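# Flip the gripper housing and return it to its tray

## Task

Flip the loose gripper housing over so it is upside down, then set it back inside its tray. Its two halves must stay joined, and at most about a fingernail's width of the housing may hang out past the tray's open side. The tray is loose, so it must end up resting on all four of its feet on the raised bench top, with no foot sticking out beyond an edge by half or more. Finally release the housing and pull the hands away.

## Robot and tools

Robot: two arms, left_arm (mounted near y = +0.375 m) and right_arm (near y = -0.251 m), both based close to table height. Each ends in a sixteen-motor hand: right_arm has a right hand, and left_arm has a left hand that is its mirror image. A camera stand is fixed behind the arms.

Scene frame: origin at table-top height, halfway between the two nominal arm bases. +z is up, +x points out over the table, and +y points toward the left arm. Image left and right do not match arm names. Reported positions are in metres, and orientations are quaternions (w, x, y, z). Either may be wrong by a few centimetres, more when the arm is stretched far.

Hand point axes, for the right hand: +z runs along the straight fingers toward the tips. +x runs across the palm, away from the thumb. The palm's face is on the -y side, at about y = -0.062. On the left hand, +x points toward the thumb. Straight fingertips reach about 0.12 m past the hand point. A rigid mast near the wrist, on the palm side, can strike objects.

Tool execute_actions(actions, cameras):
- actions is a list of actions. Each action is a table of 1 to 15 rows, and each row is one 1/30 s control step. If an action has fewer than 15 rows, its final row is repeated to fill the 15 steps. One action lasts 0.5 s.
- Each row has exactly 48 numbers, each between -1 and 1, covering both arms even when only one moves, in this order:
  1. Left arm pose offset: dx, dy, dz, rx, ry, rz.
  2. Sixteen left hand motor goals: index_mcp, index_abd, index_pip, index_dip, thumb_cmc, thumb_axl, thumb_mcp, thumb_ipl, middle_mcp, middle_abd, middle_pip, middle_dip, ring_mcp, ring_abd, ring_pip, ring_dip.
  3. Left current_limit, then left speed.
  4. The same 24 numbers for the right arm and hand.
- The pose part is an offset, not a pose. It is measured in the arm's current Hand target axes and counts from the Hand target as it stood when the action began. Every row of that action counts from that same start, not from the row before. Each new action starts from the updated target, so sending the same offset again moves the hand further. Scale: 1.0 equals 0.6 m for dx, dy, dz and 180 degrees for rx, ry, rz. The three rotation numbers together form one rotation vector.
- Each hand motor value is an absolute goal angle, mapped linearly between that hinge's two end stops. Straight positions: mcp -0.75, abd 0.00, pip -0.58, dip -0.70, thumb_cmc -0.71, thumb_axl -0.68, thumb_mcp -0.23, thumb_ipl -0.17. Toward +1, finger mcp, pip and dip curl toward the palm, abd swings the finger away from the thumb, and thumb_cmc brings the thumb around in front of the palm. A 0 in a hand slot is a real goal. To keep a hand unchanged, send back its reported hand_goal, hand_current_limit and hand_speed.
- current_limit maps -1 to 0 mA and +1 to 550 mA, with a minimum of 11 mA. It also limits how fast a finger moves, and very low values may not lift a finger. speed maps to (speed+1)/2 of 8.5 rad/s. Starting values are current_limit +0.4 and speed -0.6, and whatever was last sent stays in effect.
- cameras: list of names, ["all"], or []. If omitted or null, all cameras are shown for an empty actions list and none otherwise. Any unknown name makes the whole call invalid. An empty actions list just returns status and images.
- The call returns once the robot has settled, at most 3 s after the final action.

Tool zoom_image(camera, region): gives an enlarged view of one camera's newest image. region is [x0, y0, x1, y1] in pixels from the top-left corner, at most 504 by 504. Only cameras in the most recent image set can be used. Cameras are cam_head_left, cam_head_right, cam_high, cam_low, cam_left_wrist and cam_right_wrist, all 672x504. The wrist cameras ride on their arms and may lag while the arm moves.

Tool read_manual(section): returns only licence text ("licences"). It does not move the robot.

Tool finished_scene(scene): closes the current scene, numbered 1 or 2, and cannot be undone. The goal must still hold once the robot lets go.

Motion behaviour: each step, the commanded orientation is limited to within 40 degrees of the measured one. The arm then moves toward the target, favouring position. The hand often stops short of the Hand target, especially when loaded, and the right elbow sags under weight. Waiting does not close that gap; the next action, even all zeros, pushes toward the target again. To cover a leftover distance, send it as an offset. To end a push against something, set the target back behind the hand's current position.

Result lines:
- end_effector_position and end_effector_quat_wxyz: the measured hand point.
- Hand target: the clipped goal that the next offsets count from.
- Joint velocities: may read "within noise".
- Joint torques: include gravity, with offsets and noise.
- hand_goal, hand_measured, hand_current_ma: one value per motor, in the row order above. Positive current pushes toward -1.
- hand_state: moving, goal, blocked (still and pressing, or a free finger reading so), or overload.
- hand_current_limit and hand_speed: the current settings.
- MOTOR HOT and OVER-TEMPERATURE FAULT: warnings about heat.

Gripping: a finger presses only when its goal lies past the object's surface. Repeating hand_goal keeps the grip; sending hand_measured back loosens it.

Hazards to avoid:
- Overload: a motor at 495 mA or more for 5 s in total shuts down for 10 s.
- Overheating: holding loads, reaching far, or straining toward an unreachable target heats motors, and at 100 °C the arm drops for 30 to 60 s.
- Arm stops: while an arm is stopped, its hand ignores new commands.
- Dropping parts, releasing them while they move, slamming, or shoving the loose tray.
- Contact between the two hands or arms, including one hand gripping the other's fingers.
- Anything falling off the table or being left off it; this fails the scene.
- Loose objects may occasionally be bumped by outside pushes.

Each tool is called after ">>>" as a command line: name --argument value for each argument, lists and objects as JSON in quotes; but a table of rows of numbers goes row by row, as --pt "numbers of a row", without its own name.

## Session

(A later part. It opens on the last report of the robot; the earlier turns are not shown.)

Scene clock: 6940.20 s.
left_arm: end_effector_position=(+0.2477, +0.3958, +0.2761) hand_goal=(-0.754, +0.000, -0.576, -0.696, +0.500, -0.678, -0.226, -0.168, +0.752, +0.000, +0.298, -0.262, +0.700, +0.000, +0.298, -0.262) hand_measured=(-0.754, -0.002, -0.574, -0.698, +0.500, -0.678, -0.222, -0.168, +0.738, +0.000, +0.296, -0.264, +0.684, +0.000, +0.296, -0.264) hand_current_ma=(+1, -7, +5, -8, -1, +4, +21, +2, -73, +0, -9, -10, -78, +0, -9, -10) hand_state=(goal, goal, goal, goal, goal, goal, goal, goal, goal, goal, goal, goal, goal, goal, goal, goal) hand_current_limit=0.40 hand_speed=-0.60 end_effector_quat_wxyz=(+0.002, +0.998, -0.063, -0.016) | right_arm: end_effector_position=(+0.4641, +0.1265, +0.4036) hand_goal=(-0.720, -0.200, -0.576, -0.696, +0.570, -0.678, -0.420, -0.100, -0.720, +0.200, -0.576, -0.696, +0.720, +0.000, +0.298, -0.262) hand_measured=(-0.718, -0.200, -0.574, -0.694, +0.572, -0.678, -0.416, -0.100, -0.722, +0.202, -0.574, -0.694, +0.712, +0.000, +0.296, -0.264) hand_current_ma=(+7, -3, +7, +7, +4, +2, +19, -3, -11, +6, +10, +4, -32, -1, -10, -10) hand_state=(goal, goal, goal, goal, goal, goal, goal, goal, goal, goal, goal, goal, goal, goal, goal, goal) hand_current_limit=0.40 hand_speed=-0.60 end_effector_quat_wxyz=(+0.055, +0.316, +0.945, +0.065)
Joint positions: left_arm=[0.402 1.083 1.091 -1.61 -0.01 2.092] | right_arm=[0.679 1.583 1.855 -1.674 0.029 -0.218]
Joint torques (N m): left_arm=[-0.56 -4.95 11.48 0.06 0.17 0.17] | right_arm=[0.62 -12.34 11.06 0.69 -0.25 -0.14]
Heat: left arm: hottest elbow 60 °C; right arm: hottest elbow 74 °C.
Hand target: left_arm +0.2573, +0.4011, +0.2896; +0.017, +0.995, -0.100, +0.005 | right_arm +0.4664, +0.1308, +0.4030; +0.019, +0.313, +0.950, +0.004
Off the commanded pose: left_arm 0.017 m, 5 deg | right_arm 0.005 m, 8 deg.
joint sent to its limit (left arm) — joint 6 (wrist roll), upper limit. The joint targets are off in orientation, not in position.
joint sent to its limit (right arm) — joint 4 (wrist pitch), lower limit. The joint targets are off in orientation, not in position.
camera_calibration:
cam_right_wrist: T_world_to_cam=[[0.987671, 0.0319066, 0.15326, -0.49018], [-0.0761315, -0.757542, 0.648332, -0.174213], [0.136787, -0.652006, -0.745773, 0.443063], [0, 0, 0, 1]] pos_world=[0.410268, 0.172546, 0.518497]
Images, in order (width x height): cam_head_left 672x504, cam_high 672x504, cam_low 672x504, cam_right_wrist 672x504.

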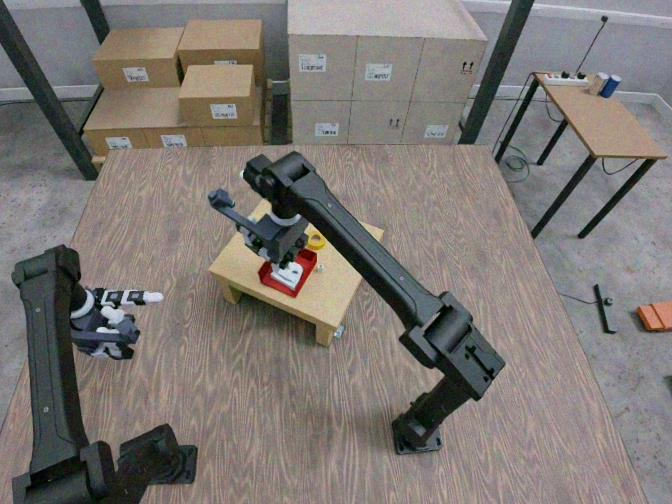

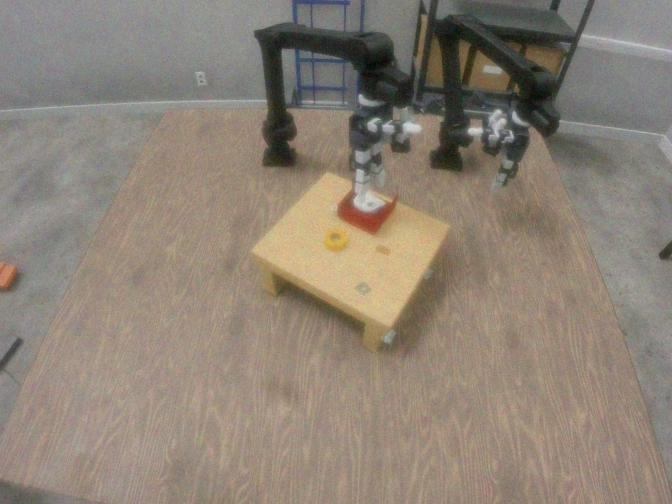

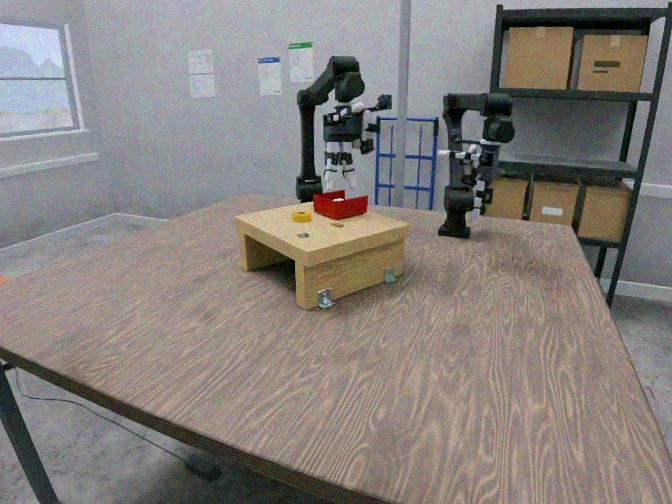

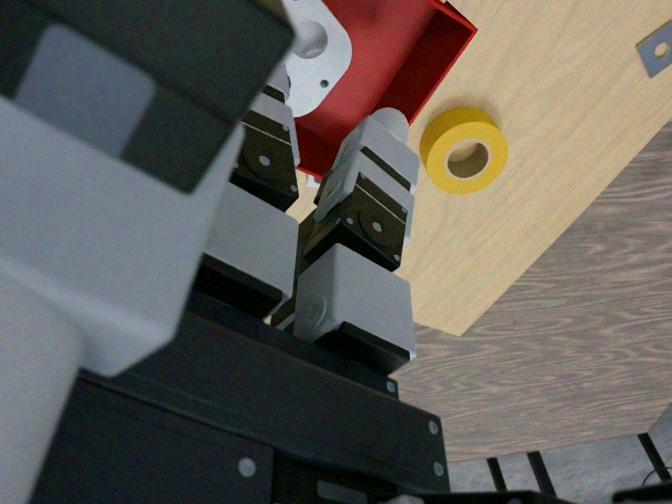

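>>> execute_actions --actions '[[[0,0,0,0,0,0,-0.754,0,-0.576,-0.696,0.5,-0.678,-0.226,-0.168,0.752,0,0.298,-0.262,0.7,0,0.298,-0.262,0.4,-0.6,-0.041,-0.02,0,0,0,0,-0.72,-0.22,-0.576,-0.696,0.57,-0.678,-0.42,-0.1,-0.72,0.22,-0.576,-0.696,0.72,0,0.298,-0.262,0.4,-0.6]],[[0,0,0,0,0,0,-0.754,0,-0.576,-0.696,0.5,-0.678,-0.226,-0.168,0.752,0,0.298,-0.262,0.7,0,0.298,-0.262,0.4,-0.6,0,0,0.045,0,0,0,-0.72,-0.22,-0.576,-0.696,0.57,-0.678,-0.42,-0.1,-0.72,0.22,-0.576,-0.696,0.72,0,0.298,-0.262,0.4,-0.6]]]' --cameras '["cam_right_wrist", "cam_head_left", "cam_high", "cam_low"]'

>>> zoom_image --camera "cam_high" --region '[330, 160, 410, 240]'

>>> zoom_image --camera "cam_head_left" --region '[258, 241, 318, 301]'

>>> zoom_image --camera "cam_right_wrist" --region '[240, 0, 480, 180]'

Scene clock: 6968.53 s.
left_arm: end_effector_position=(+0.2477, +0.3958, +0.2761) hand_goal=(-0.754, +0.000, -0.576, -0.696, +0.500, -0.678, -0.226, -0.168, +0.752, +0.000, +0.298, -0.262, +0.700, +0.000, +0.298, -0.262) hand_measured=(-0.754, -0.002, -0.574, -0.698, +0.500, -0.678, -0.222, -0.168, +0.738, +0.000, +0.296, -0.264, +0.684, +0.000, +0.296, -0.264) hand_current_ma=(+1, -7, +5, -8, -1, +4, +21, +2, -73, +0, -9, -10, -78, +0, -9, -10) hand_state=(goal, goal, goal, goal, goal, goal, goal, goal, goal, goal, goal, goal, goal, goal, goal, goal) hand_current_limit=0.40 hand_speed=-0.60 end_effector_quat_wxyz=(+0.002, +0.998, -0.063, -0.016) | right_arm: end_effector_position=(+0.4791, +0.1049, +0.3840) hand_goal=(-0.720, -0.220, -0.576, -0.696, +0.570, -0.678, -0.420, -0.100, -0.720, +0.220, -0.576, -0.696, +0.720, +0.000, +0.298, -0.262) hand_measured=(-0.718, -0.216, -0.574, -0.694, +0.572, -0.678, -0.416, -0.100, -0.722, +0.216, -0.574, -0.694, +0.712, +0.000, +0.296, -0.264) hand_current_ma=(+6, +13, +7, +7, +5, +2, +19, -3, -10, -14, +9, +4, -32, -1, -10, -10) hand_state=(goal, goal, goal, goal, goal, goal, goal, goal, goal, goal, goal, goal, goal, goal, goal, goal) hand_current_limit=0.40 hand_speed=-0.60 end_effector_quat_wxyz=(+0.049, +0.315, +0.947, +0.045)
Joint positions: left_arm=[0.402 1.083 1.091 -1.61 -0.01 2.092] | right_arm=[0.628 1.592 1.826 -1.674 0.032 -0.272]
Joint torques (N m): left_arm=[-0.62 -4.89 11.55 0.05 0.2 0.14] | right_arm=[0.38 -12.75 9.54 0.61 -0.1 -0.14]
Heat: left arm: hottest elbow 60 °C; right arm: hottest elbow 68 °C.
Hand target: left_arm +0.2573, +0.4011, +0.2896; +0.017, +0.995, -0.100, +0.005 | right_arm +0.4801, +0.1062, +0.3766; +0.019, +0.313, +0.949, +0.004
Off the commanded pose: left_arm 0.017 m, 5 deg | right_arm 0.008 m, 6 deg.
joint sent to its limit (left arm) — joint 6 (wrist roll), upper limit. The joint targets are off in orientation, not in position.
joint sent to its limit (right arm) — joint 4 (wrist pitch), lower limit. The joint targets are off in orientation, not in position.
camera_calibration:
cam_right_wrist: T_world_to_cam=[[0.991, 0.0377427, 0.128434, -0.494007], [-0.0594838, -0.735347, 0.675075, -0.197331], [0.119923, -0.676639, -0.726483, 0.41562], [0, 0, 0, 1]] pos_world=[0.427981, 0.154763, 0.498602]
Images, in order (width x height): cam_head_left 672x504, cam_high 672x504, cam_low 672x504, cam_right_wrist 672x504.

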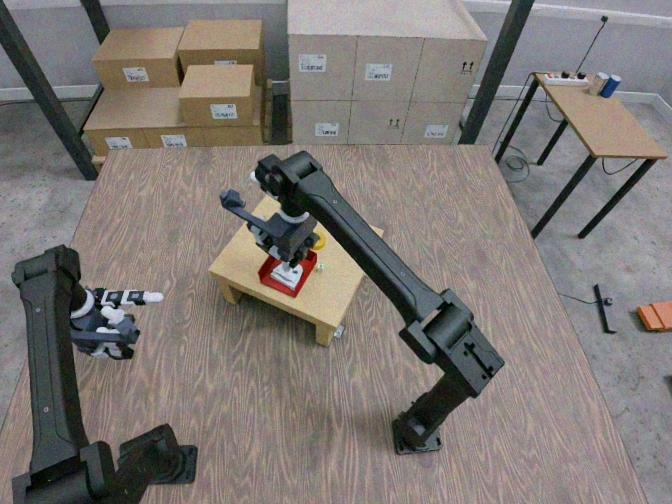

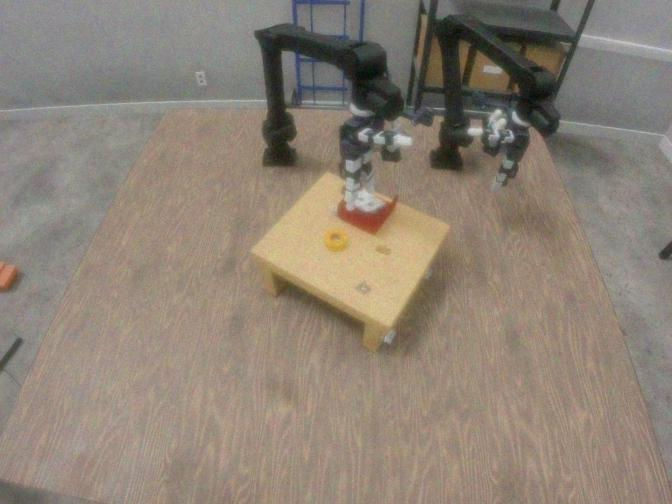

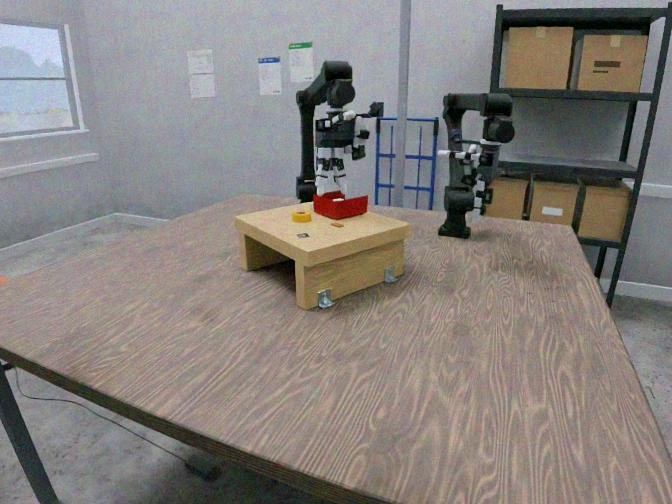

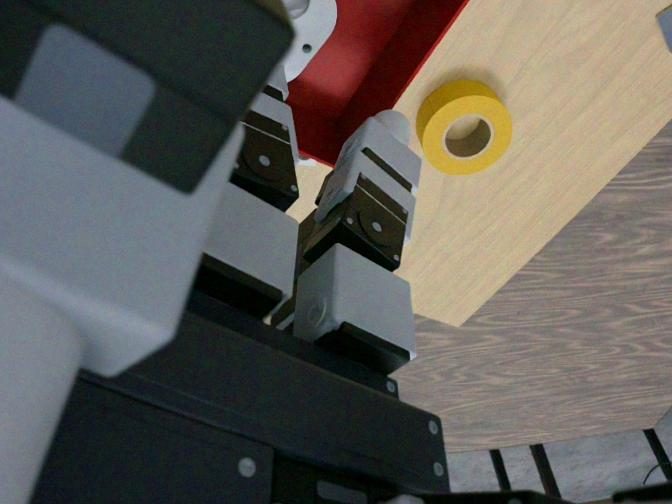

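Scaled by 6.300 from the camera's 672x504 image, which has a finer 960x720 frame.

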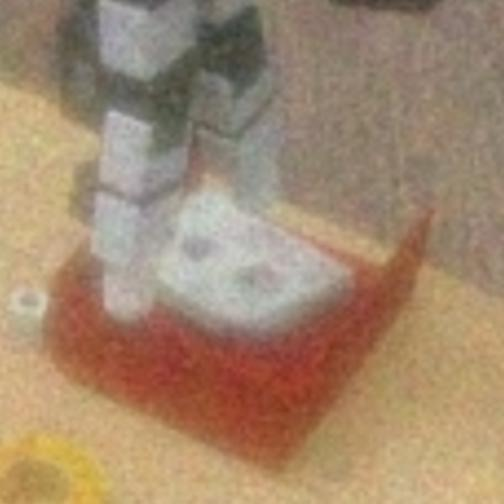

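Scaled by 8.400 from the camera's 672x504 image, which has a finer 960x720 frame.

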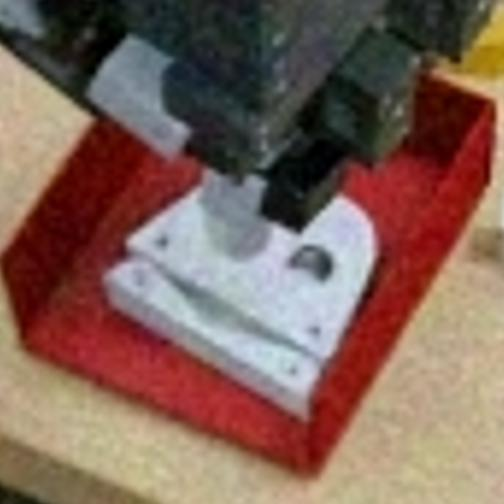

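Scaled by 2.100 from the camera's 672x504 image, which has a finer 960x720 frame.

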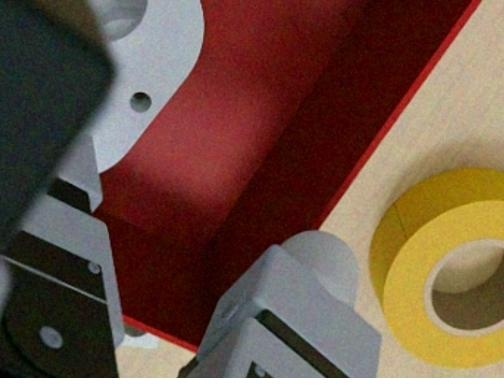

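>>> execute_actions --actions '[[[0,0,0,0,0,0,-0.754,0,-0.576,-0.696,0.5,-0.678,-0.226,-0.168,0.752,0,0.298,-0.262,0.7,0,0.298,-0.262,0.4,-0.6,0.033,0.02,0.02,0,0,0,-0.72,-0.22,-0.576,-0.696,0.57,-0.678,-0.42,-0.1,-0.72,0.22,-0.576,-0.696,0.72,0,0.298,-0.262,0.4,-0.6]]]' --cameras '["cam_right_wrist", "cam_head_left", "cam_high", "cam_low"]'

>>> zoom_image --camera "cam_high" --region '[330, 160, 410, 240]'

>>> zoom_image --camera "cam_head_left" --region '[258, 241, 318, 301]'

>>> zoom_image --camera "cam_right_wrist" --region '[240, 0, 480, 180]'

Scene clock: 6992.33 s.
left_arm: end_effector_position=(+0.2477, +0.3958, +0.2761) hand_goal=(-0.754, +0.000, -0.576, -0.696, +0.500, -0.678, -0.226, -0.168, +0.752, +0.000, +0.298, -0.262, +0.700, +0.000, +0.298, -0.262) hand_measured=(-0.754, -0.002, -0.574, -0.698, +0.500, -0.678, -0.222, -0.168, +0.738, +0.000, +0.296, -0.264, +0.684, +0.000, +0.296, -0.264) hand_current_ma=(+1, -7, +5, -8, -1, +4, +21, +2, -73, +0, -9, -10, -78, +0, -9, -10) hand_state=(goal, goal, goal, goal, goal, goal, goal, goal, goal, goal, goal, goal, goal, goal, goal, goal) hand_current_limit=0.40 hand_speed=-0.60 end_effector_quat_wxyz=(+0.002, +0.998, -0.063, -0.016) | right_arm: end_effector_position=(+0.4700, +0.1263, +0.3684) hand_goal=(-0.720, -0.220, -0.576, -0.696, +0.570, -0.678, -0.420, -0.100, -0.720, +0.220, -0.576, -0.696, +0.720, +0.000, +0.298, -0.262) hand_measured=(-0.720, -0.222, -0.576, -0.694, +0.572, -0.678, -0.416, -0.100, -0.722, +0.216, -0.574, -0.694, +0.712, +0.000, +0.296, -0.264) hand_current_ma=(+1, -4, +3, +6, +5, +2, +19, -3, -8, -13, +9, +4, -32, -1, -10, -10) hand_state=(goal, goal, goal, goal, goal, goal, goal, goal, goal, goal, goal, goal, goal, goal, goal, goal) hand_current_limit=0.40 hand_speed=-0.60 end_effector_quat_wxyz=(+0.041, +0.304, +0.951, +0.034)
Joint positions: left_arm=[0.402 1.083 1.091 -1.61 -0.01 2.092] | right_arm=[0.668 1.62 1.826 -1.674 0.034 -0.255]
Joint torques (N m): left_arm=[-0.21 -4.78 11.4 -0.01 0.19 0.16] | right_arm=[0.85 -13.57 10 0.54 -0.13 0.16]
Heat: left arm: hottest elbow 60 °C; right arm: hottest elbow 67 °C.
Hand target: left_arm +0.2573, +0.4011, +0.2896; +0.017, +0.995, -0.100, +0.005 | right_arm +0.4718, +0.1277, +0.3641; +0.019, +0.313, +0.950, +0.004
Off the commanded pose: left_arm 0.017 m, 5 deg | right_arm 0.005 m, 4 deg.
joint sent to its limit (left arm) — joint 6 (wrist roll), upper limit. The joint targets are off in orientation, not in position.
joint sent to its limit (right arm) — joint 4 (wrist pitch), lower limit. The joint targets are off in orientation, not in position.
camera_calibration:
cam_right_wrist: T_world_to_cam=[[0.992285, 0.0633904, 0.106545, -0.479558], [-0.0275521, -0.725149, 0.688041, -0.192617], [0.120876, -0.685668, -0.717808, 0.417348], [0, 0, 0, 1]] pos_world=[0.420104, 0.176886, 0.483198]
Images, in order (width x height): cam_head_left 672x504, cam_high 672x504, cam_low 672x504, cam_right_wrist 672x504.

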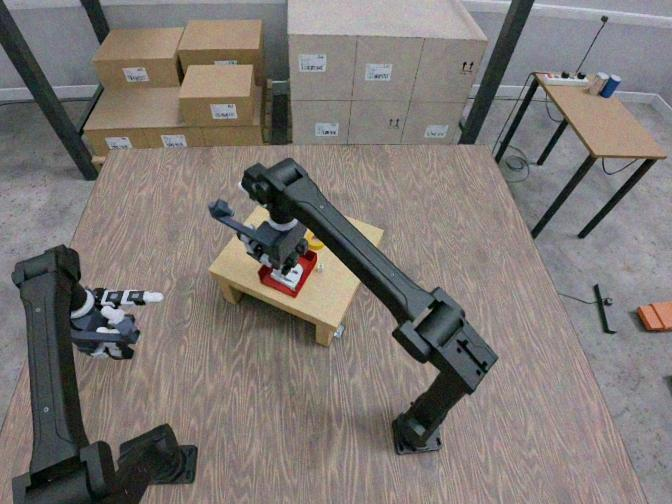

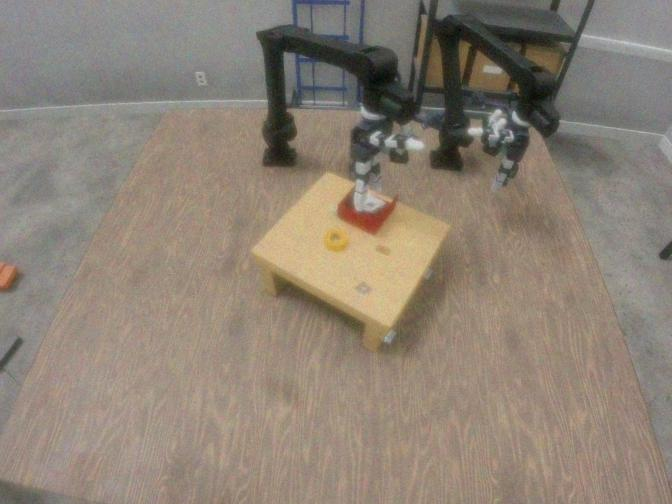

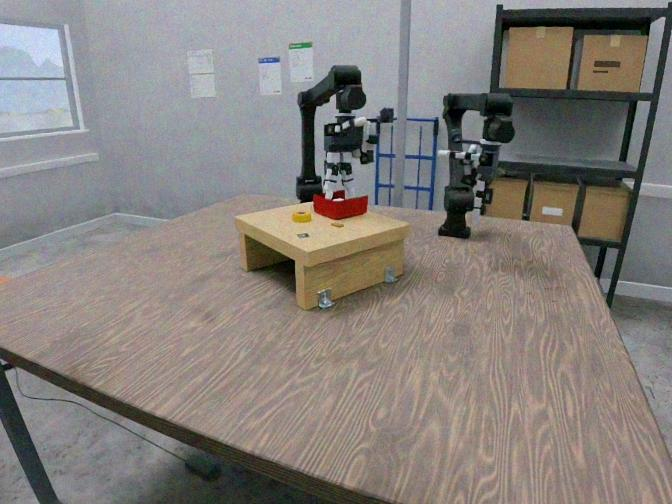

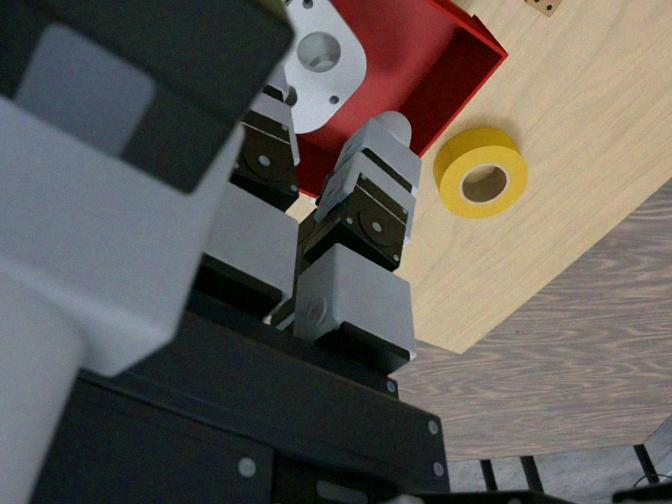

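Scaled by 6.300 from the camera's 672x504 image, which has a finer 960x720 frame.

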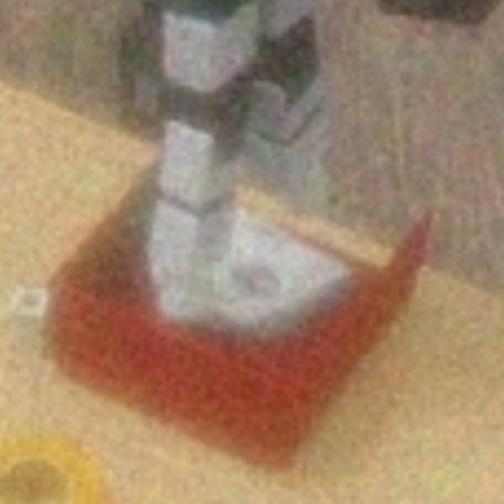

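Scaled by 8.400 from the camera's 672x504 image, which has a finer 960x720 frame.

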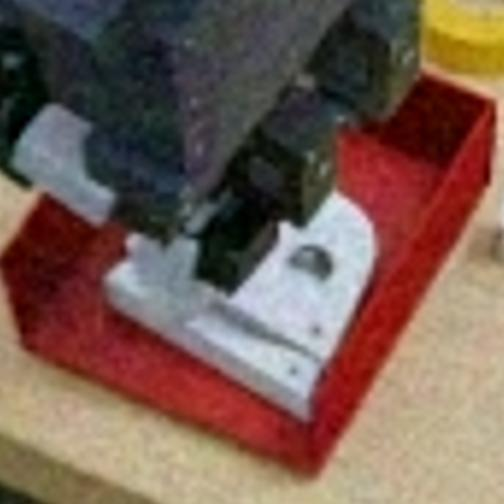

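Scaled by 2.100 from the camera's 672x504 image, which has a finer 960x720 frame.

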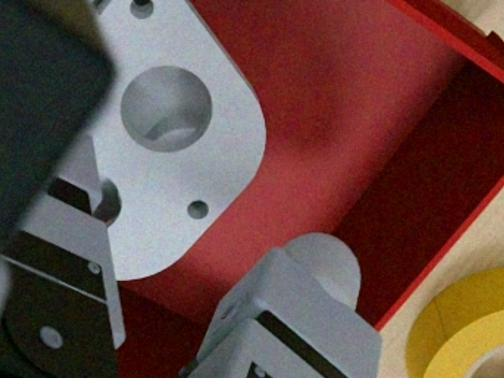

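>>> execute_actions --actions '[[[0,0,0,0,0,0,-0.754,0,-0.576,-0.696,0.5,-0.678,-0.226,-0.168,0.752,0,0.298,-0.262,0.7,0,0.298,-0.262,0.4,-0.6,0,0,0.008,0,0,0,-0.72,-0.19,-0.576,-0.696,0.57,-0.678,-0.42,-0.1,-0.72,0.27,-0.576,-0.696,0.72,0,0.298,-0.262,0.4,-0.6]]]' --cameras '["cam_right_wrist", "cam_head_left", "cam_high", "cam_low", "cam_head_right"]'

>>> zoom_image --camera "cam_high" --region '[340, 180, 390, 230]'

>>> zoom_image --camera "cam_head_left" --region '[258, 251, 298, 291]'

>>> zoom_image --camera "cam_head_right" --region '[258, 241, 318, 301]'

>>> zoom_image --camera "cam_low" --region '[310, 170, 370, 230]'

Scene clock: 7014.20 s.
left_arm: end_effector_position=(+0.2477, +0.3958, +0.2761) hand_goal=(-0.754, +0.000, -0.576, -0.696, +0.500, -0.678, -0.226, -0.168, +0.752, +0.000, +0.298, -0.262, +0.700, +0.000, +0.298, -0.262) hand_measured=(-0.754, -0.002, -0.574, -0.698, +0.500, -0.678, -0.222, -0.168, +0.738, +0.000, +0.296, -0.264, +0.684, +0.000, +0.296, -0.264) hand_current_ma=(+1, -7, +5, -8, -1, +4, +21, +2, -73, +0, -9, -10, -78, +0, -9, -10) hand_state=(goal, goal, goal, goal, goal, goal, goal, goal, goal, goal, goal, goal, goal, goal, goal, goal) hand_current_limit=0.40 hand_speed=-0.60 end_effector_quat_wxyz=(+0.002, +0.998, -0.063, -0.016) | right_arm: end_effector_position=(+0.4702, +0.1261, +0.3684) hand_goal=(-0.720, -0.190, -0.576, -0.696, +0.570, -0.678, -0.420, -0.100, -0.720, +0.270, -0.576, -0.696, +0.720, +0.000, +0.298, -0.262) hand_measured=(-0.720, -0.192, -0.576, -0.694, +0.572, -0.678, -0.416, -0.100, -0.722, +0.264, -0.574, -0.694, +0.712, +0.000, +0.296, -0.264) hand_current_ma=(+1, -6, +3, +6, +5, +2, +19, -3, -8, -19, +9, +4, -32, -1, -10, -10) hand_state=(goal, goal, goal, goal, goal, goal, goal, goal, goal, goal, goal, goal, goal, goal, goal, goal) hand_current_limit=0.40 hand_speed=-0.60 end_effector_quat_wxyz=(+0.042, +0.304, +0.951, +0.034)
Joint positions: left_arm=[0.402 1.083 1.091 -1.61 -0.01 2.092] | right_arm=[0.668 1.62 1.826 -1.674 0.035 -0.255]
Joint torques (N m): left_arm=[-0.32 -4.66 11.38 -0.06 0.2 0.17] | right_arm=[0.73 -12.81 9.52 0.58 -0.1 0.16]
Heat: left arm: hottest elbow 60 °C; right arm: hottest elbow 66 °C.
Hand target: left_arm +0.2573, +0.4011, +0.2896; +0.017, +0.995, -0.100, +0.005 | right_arm +0.4719, +0.1276, +0.3593; +0.019, +0.313, +0.950, +0.004
Off the commanded pose: left_arm 0.017 m, 5 deg | right_arm 0.009 m, 4 deg.
joint sent to its limit (left arm) — joint 6 (wrist roll), upper limit. The joint targets are off in orientation, not in position.
joint sent to its limit (right arm) — joint 4 (wrist pitch), lower limit. The joint targets are off in orientation, not in position.
camera_calibration:
cam_right_wrist: T_world_to_cam=[[0.992191, 0.0633285, 0.107451, -0.479928], [-0.0283722, -0.724322, 0.688877, -0.192827], [0.121455, -0.686547, -0.71687, 0.416668], [0, 0, 0, 1]] pos_world=[0.420103, 0.176786, 0.483099]
Images, in order (width x height): cam_head_left 672x504, cam_head_right 672x504, cam_high 672x504, cam_low 672x504, cam_right_wrist 672x504.

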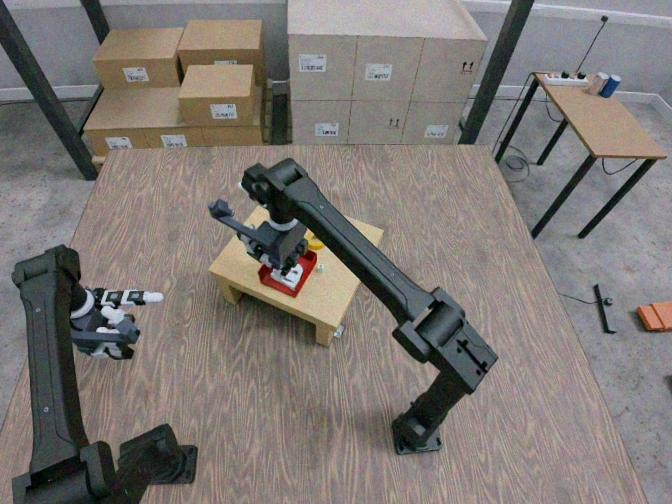

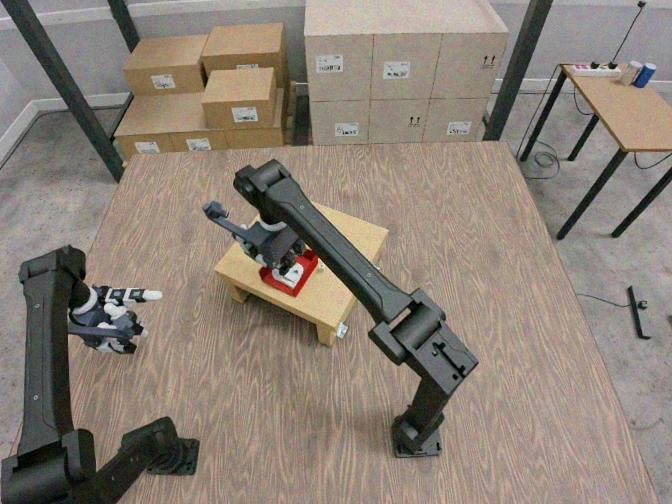

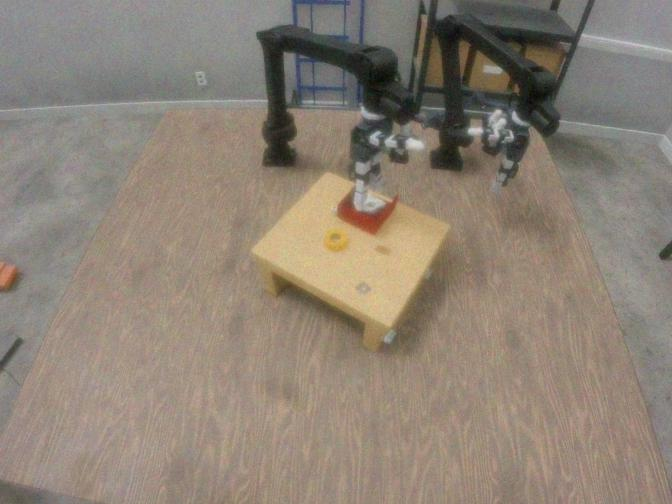

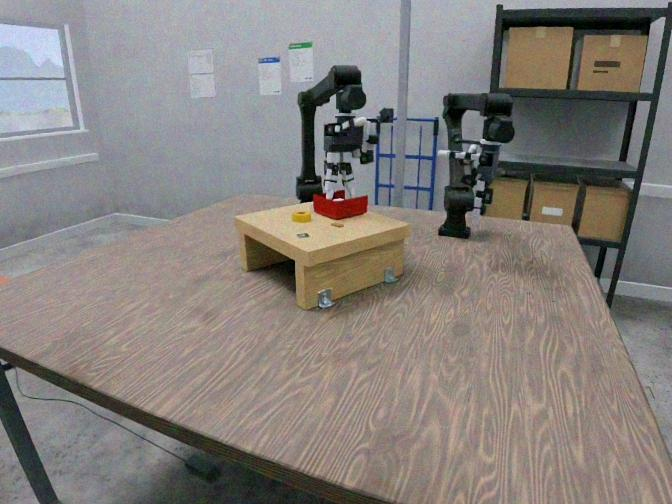

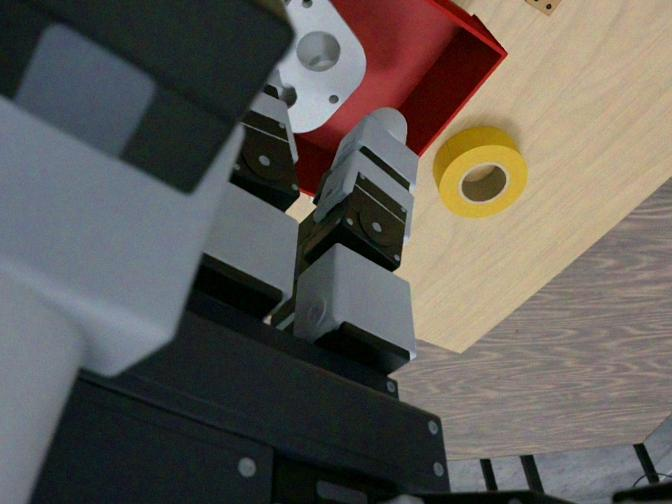

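Scaled by 10.080 from the camera's 672x504 image, which has a finer 960x720 frame.

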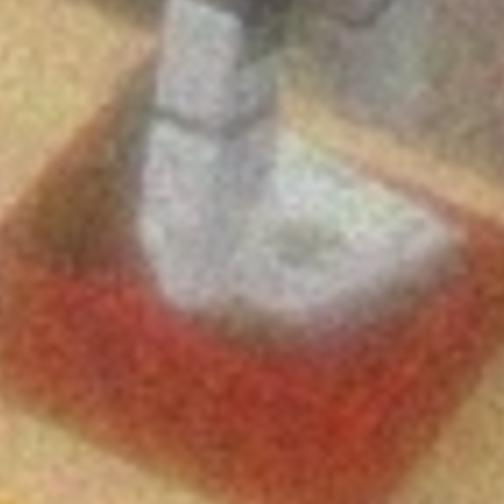

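Scaled by 12.600 from the camera's 672x504 image, which has a finer 960x720 frame.

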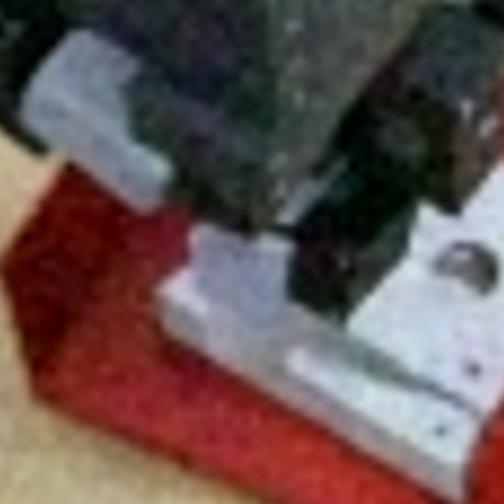

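Scaled by 8.400 from the camera's 672x504 image, which has a finer 960x720 frame.

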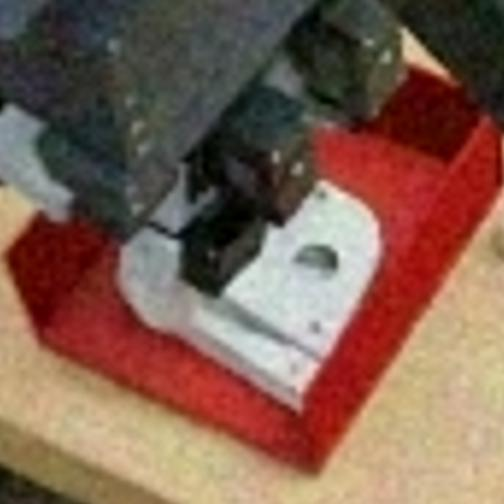

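Scaled by 8.400 from the camera's 672x504 image, which has a finer 960x720 frame.

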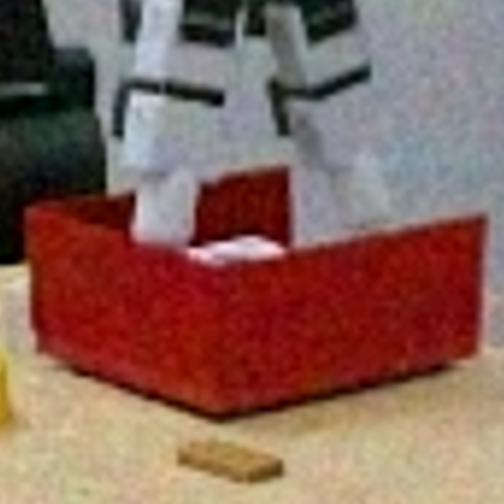

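>>> execute_actions --actions '[[[0,0,0,0,0,0,-0.754,0,-0.576,-0.696,0.5,-0.678,-0.226,-0.168,0.752,0,0.298,-0.262,0.7,0,0.298,-0.262,0.4,-0.6,0,0,0.025,0,0,0,-0.79,-0.19,-0.576,-0.696,0.57,-0.678,-0.42,-0.1,-0.79,0.27,-0.576,-0.696,0.72,0,0.298,-0.262,0.4,-0.6]]]' --cameras '["cam_right_wrist", "cam_head_left", "cam_high", "cam_low", "cam_head_right"]'

>>> zoom_image --camera "cam_head_right" --region '[258, 241, 318, 301]'

>>> zoom_image --camera "cam_right_wrist" --region '[240, 0, 480, 180]'

>>> zoom_image --camera "cam_low" --region '[310, 170, 370, 230]'

Scene clock: 7025.37 s.
left_arm: end_effector_position=(+0.2477, +0.3958, +0.2761) hand_goal=(-0.754, +0.000, -0.576, -0.696, +0.500, -0.678, -0.226, -0.168, +0.752, +0.000, +0.298, -0.262, +0.700, +0.000, +0.298, -0.262) hand_measured=(-0.754, -0.002, -0.574, -0.698, +0.500, -0.678, -0.222, -0.168, +0.738, +0.000, +0.296, -0.264, +0.684, +0.000, +0.296, -0.264) hand_current_ma=(+1, -7, +5, -8, -1, +4, +21, +2, -73, +0, -9, -10, -78, +0, -9, -10) hand_state=(goal, goal, goal, goal, goal, goal, goal, goal, goal, goal, goal, goal, goal, goal, goal, goal) hand_current_limit=0.40 hand_speed=-0.60 end_effector_quat_wxyz=(+0.002, +0.998, -0.063, -0.016) | right_arm: end_effector_position=(+0.4714, +0.1272, +0.3513) hand_goal=(-0.790, -0.190, -0.576, -0.696, +0.570, -0.678, -0.420, -0.100, -0.790, +0.270, -0.576, -0.696, +0.720, +0.000, +0.298, -0.262) hand_measured=(-0.786, -0.192, -0.576, -0.694, +0.572, -0.678, -0.416, -0.100, -0.784, +0.264, -0.574, -0.694, +0.712, +0.000, +0.296, -0.264) hand_current_ma=(+18, -6, +3, +6, +5, +2, +19, -3, +21, -19, +9, +4, -32, -1, -10, -10) hand_state=(goal, goal, goal, goal, goal, goal, goal, goal, goal, goal, goal, goal, goal, goal, goal, goal) hand_current_limit=0.40 hand_speed=-0.60 end_effector_quat_wxyz=(+0.034, +0.304, +0.952, +0.020)
Joint positions: left_arm=[0.402 1.083 1.091 -1.61 -0.01 2.092] | right_arm=[0.668 1.639 1.812 -1.674 0.035 -0.255]
Joint torques (N m): left_arm=[-0.62 -4.54 11.33 -0.02 0.19 0.14] | right_arm=[1.08 -13.33 9.7 0.57 -0.09 0.18]
Heat: left arm: hottest elbow 60 °C; right arm: hottest elbow 66 °C.
Hand target: left_arm +0.2573, +0.4011, +0.2896; +0.017, +0.995, -0.100, +0.005 | right_arm +0.4725, +0.1276, +0.3443; +0.019, +0.313, +0.950, +0.004
Off the commanded pose: left_arm 0.017 m, 5 deg | right_arm 0.007 m, 3 deg.
joint sent to its limit (left arm) — joint 6 (wrist roll), upper limit. The joint targets are off in orientation, not in position.
joint sent to its limit (right arm) — joint 4 (wrist pitch), lower limit. The joint targets still meet the commanded pose.
camera_calibration:
cam_right_wrist: T_world_to_cam=[[0.994506, 0.0653773, 0.0817594, -0.471765], [-0.0112163, -0.709968, 0.704145, -0.195436], [0.104082, -0.701193, -0.705333, 0.410881], [0, 0, 0, 1]] pos_world=[0.424215, 0.180197, 0.465995]
Images, in order (width x height): cam_head_left 672x504, cam_head_right 672x504, cam_high 672x504, cam_low 672x504, cam_right_wrist 672x504.

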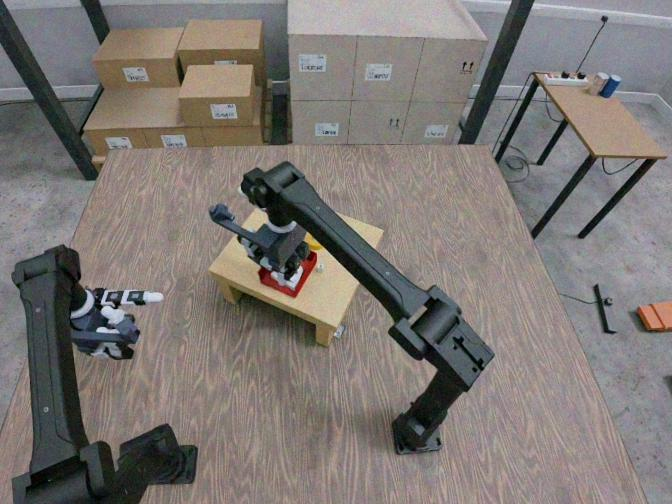

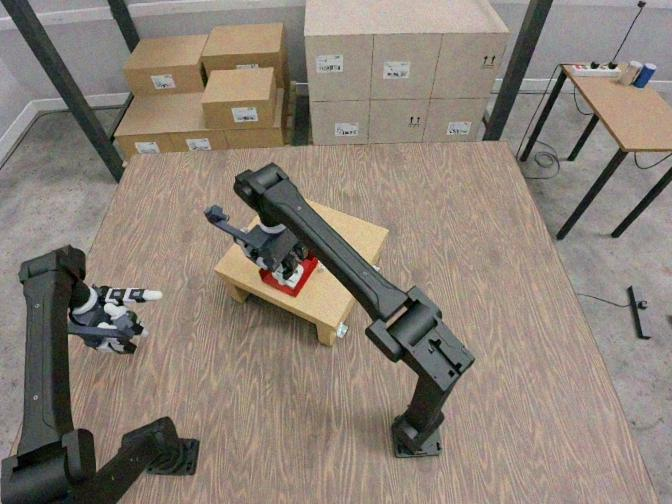

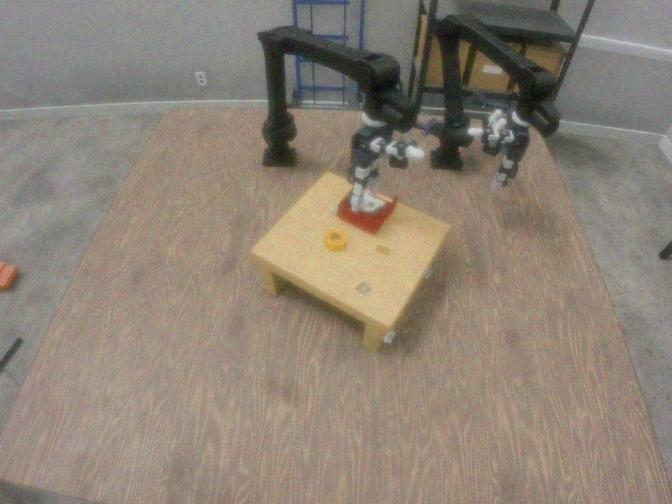

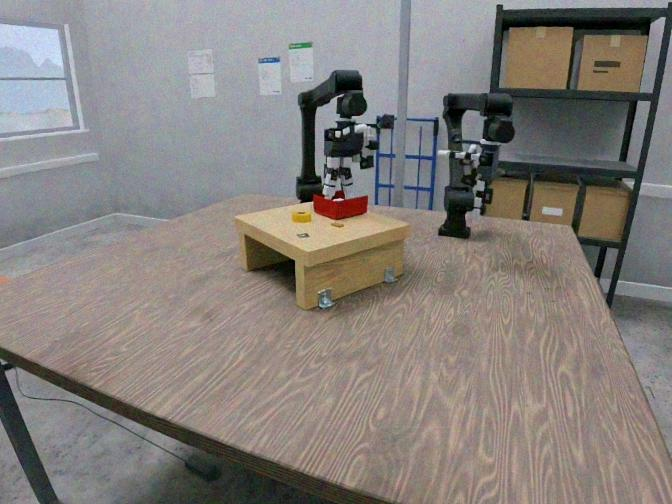

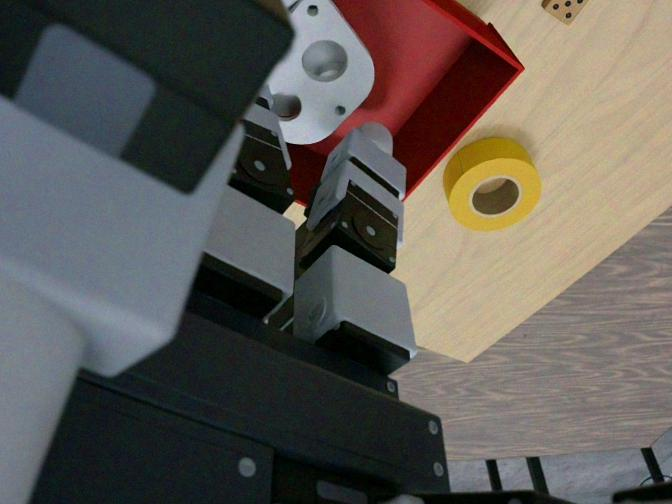

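Scaled by 8.400 from the camera's 672x504 image, which has a finer 960x720 frame.

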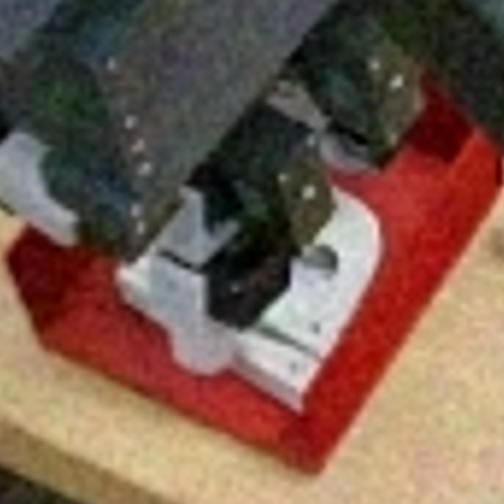

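Scaled by 2.100 from the camera's 672x504 image, which has a finer 960x720 frame.

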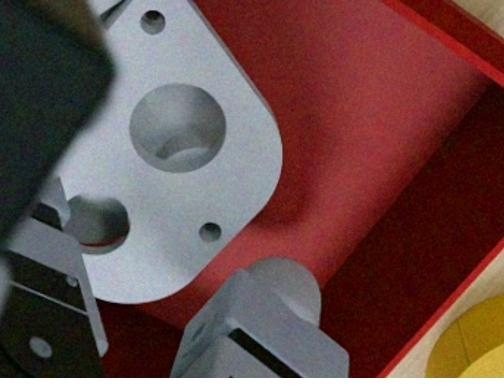

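Scaled by 8.400 from the camera's 672x504 image, which has a finer 960x720 frame.

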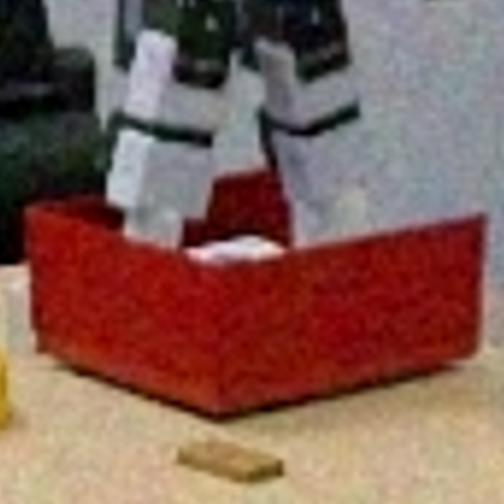

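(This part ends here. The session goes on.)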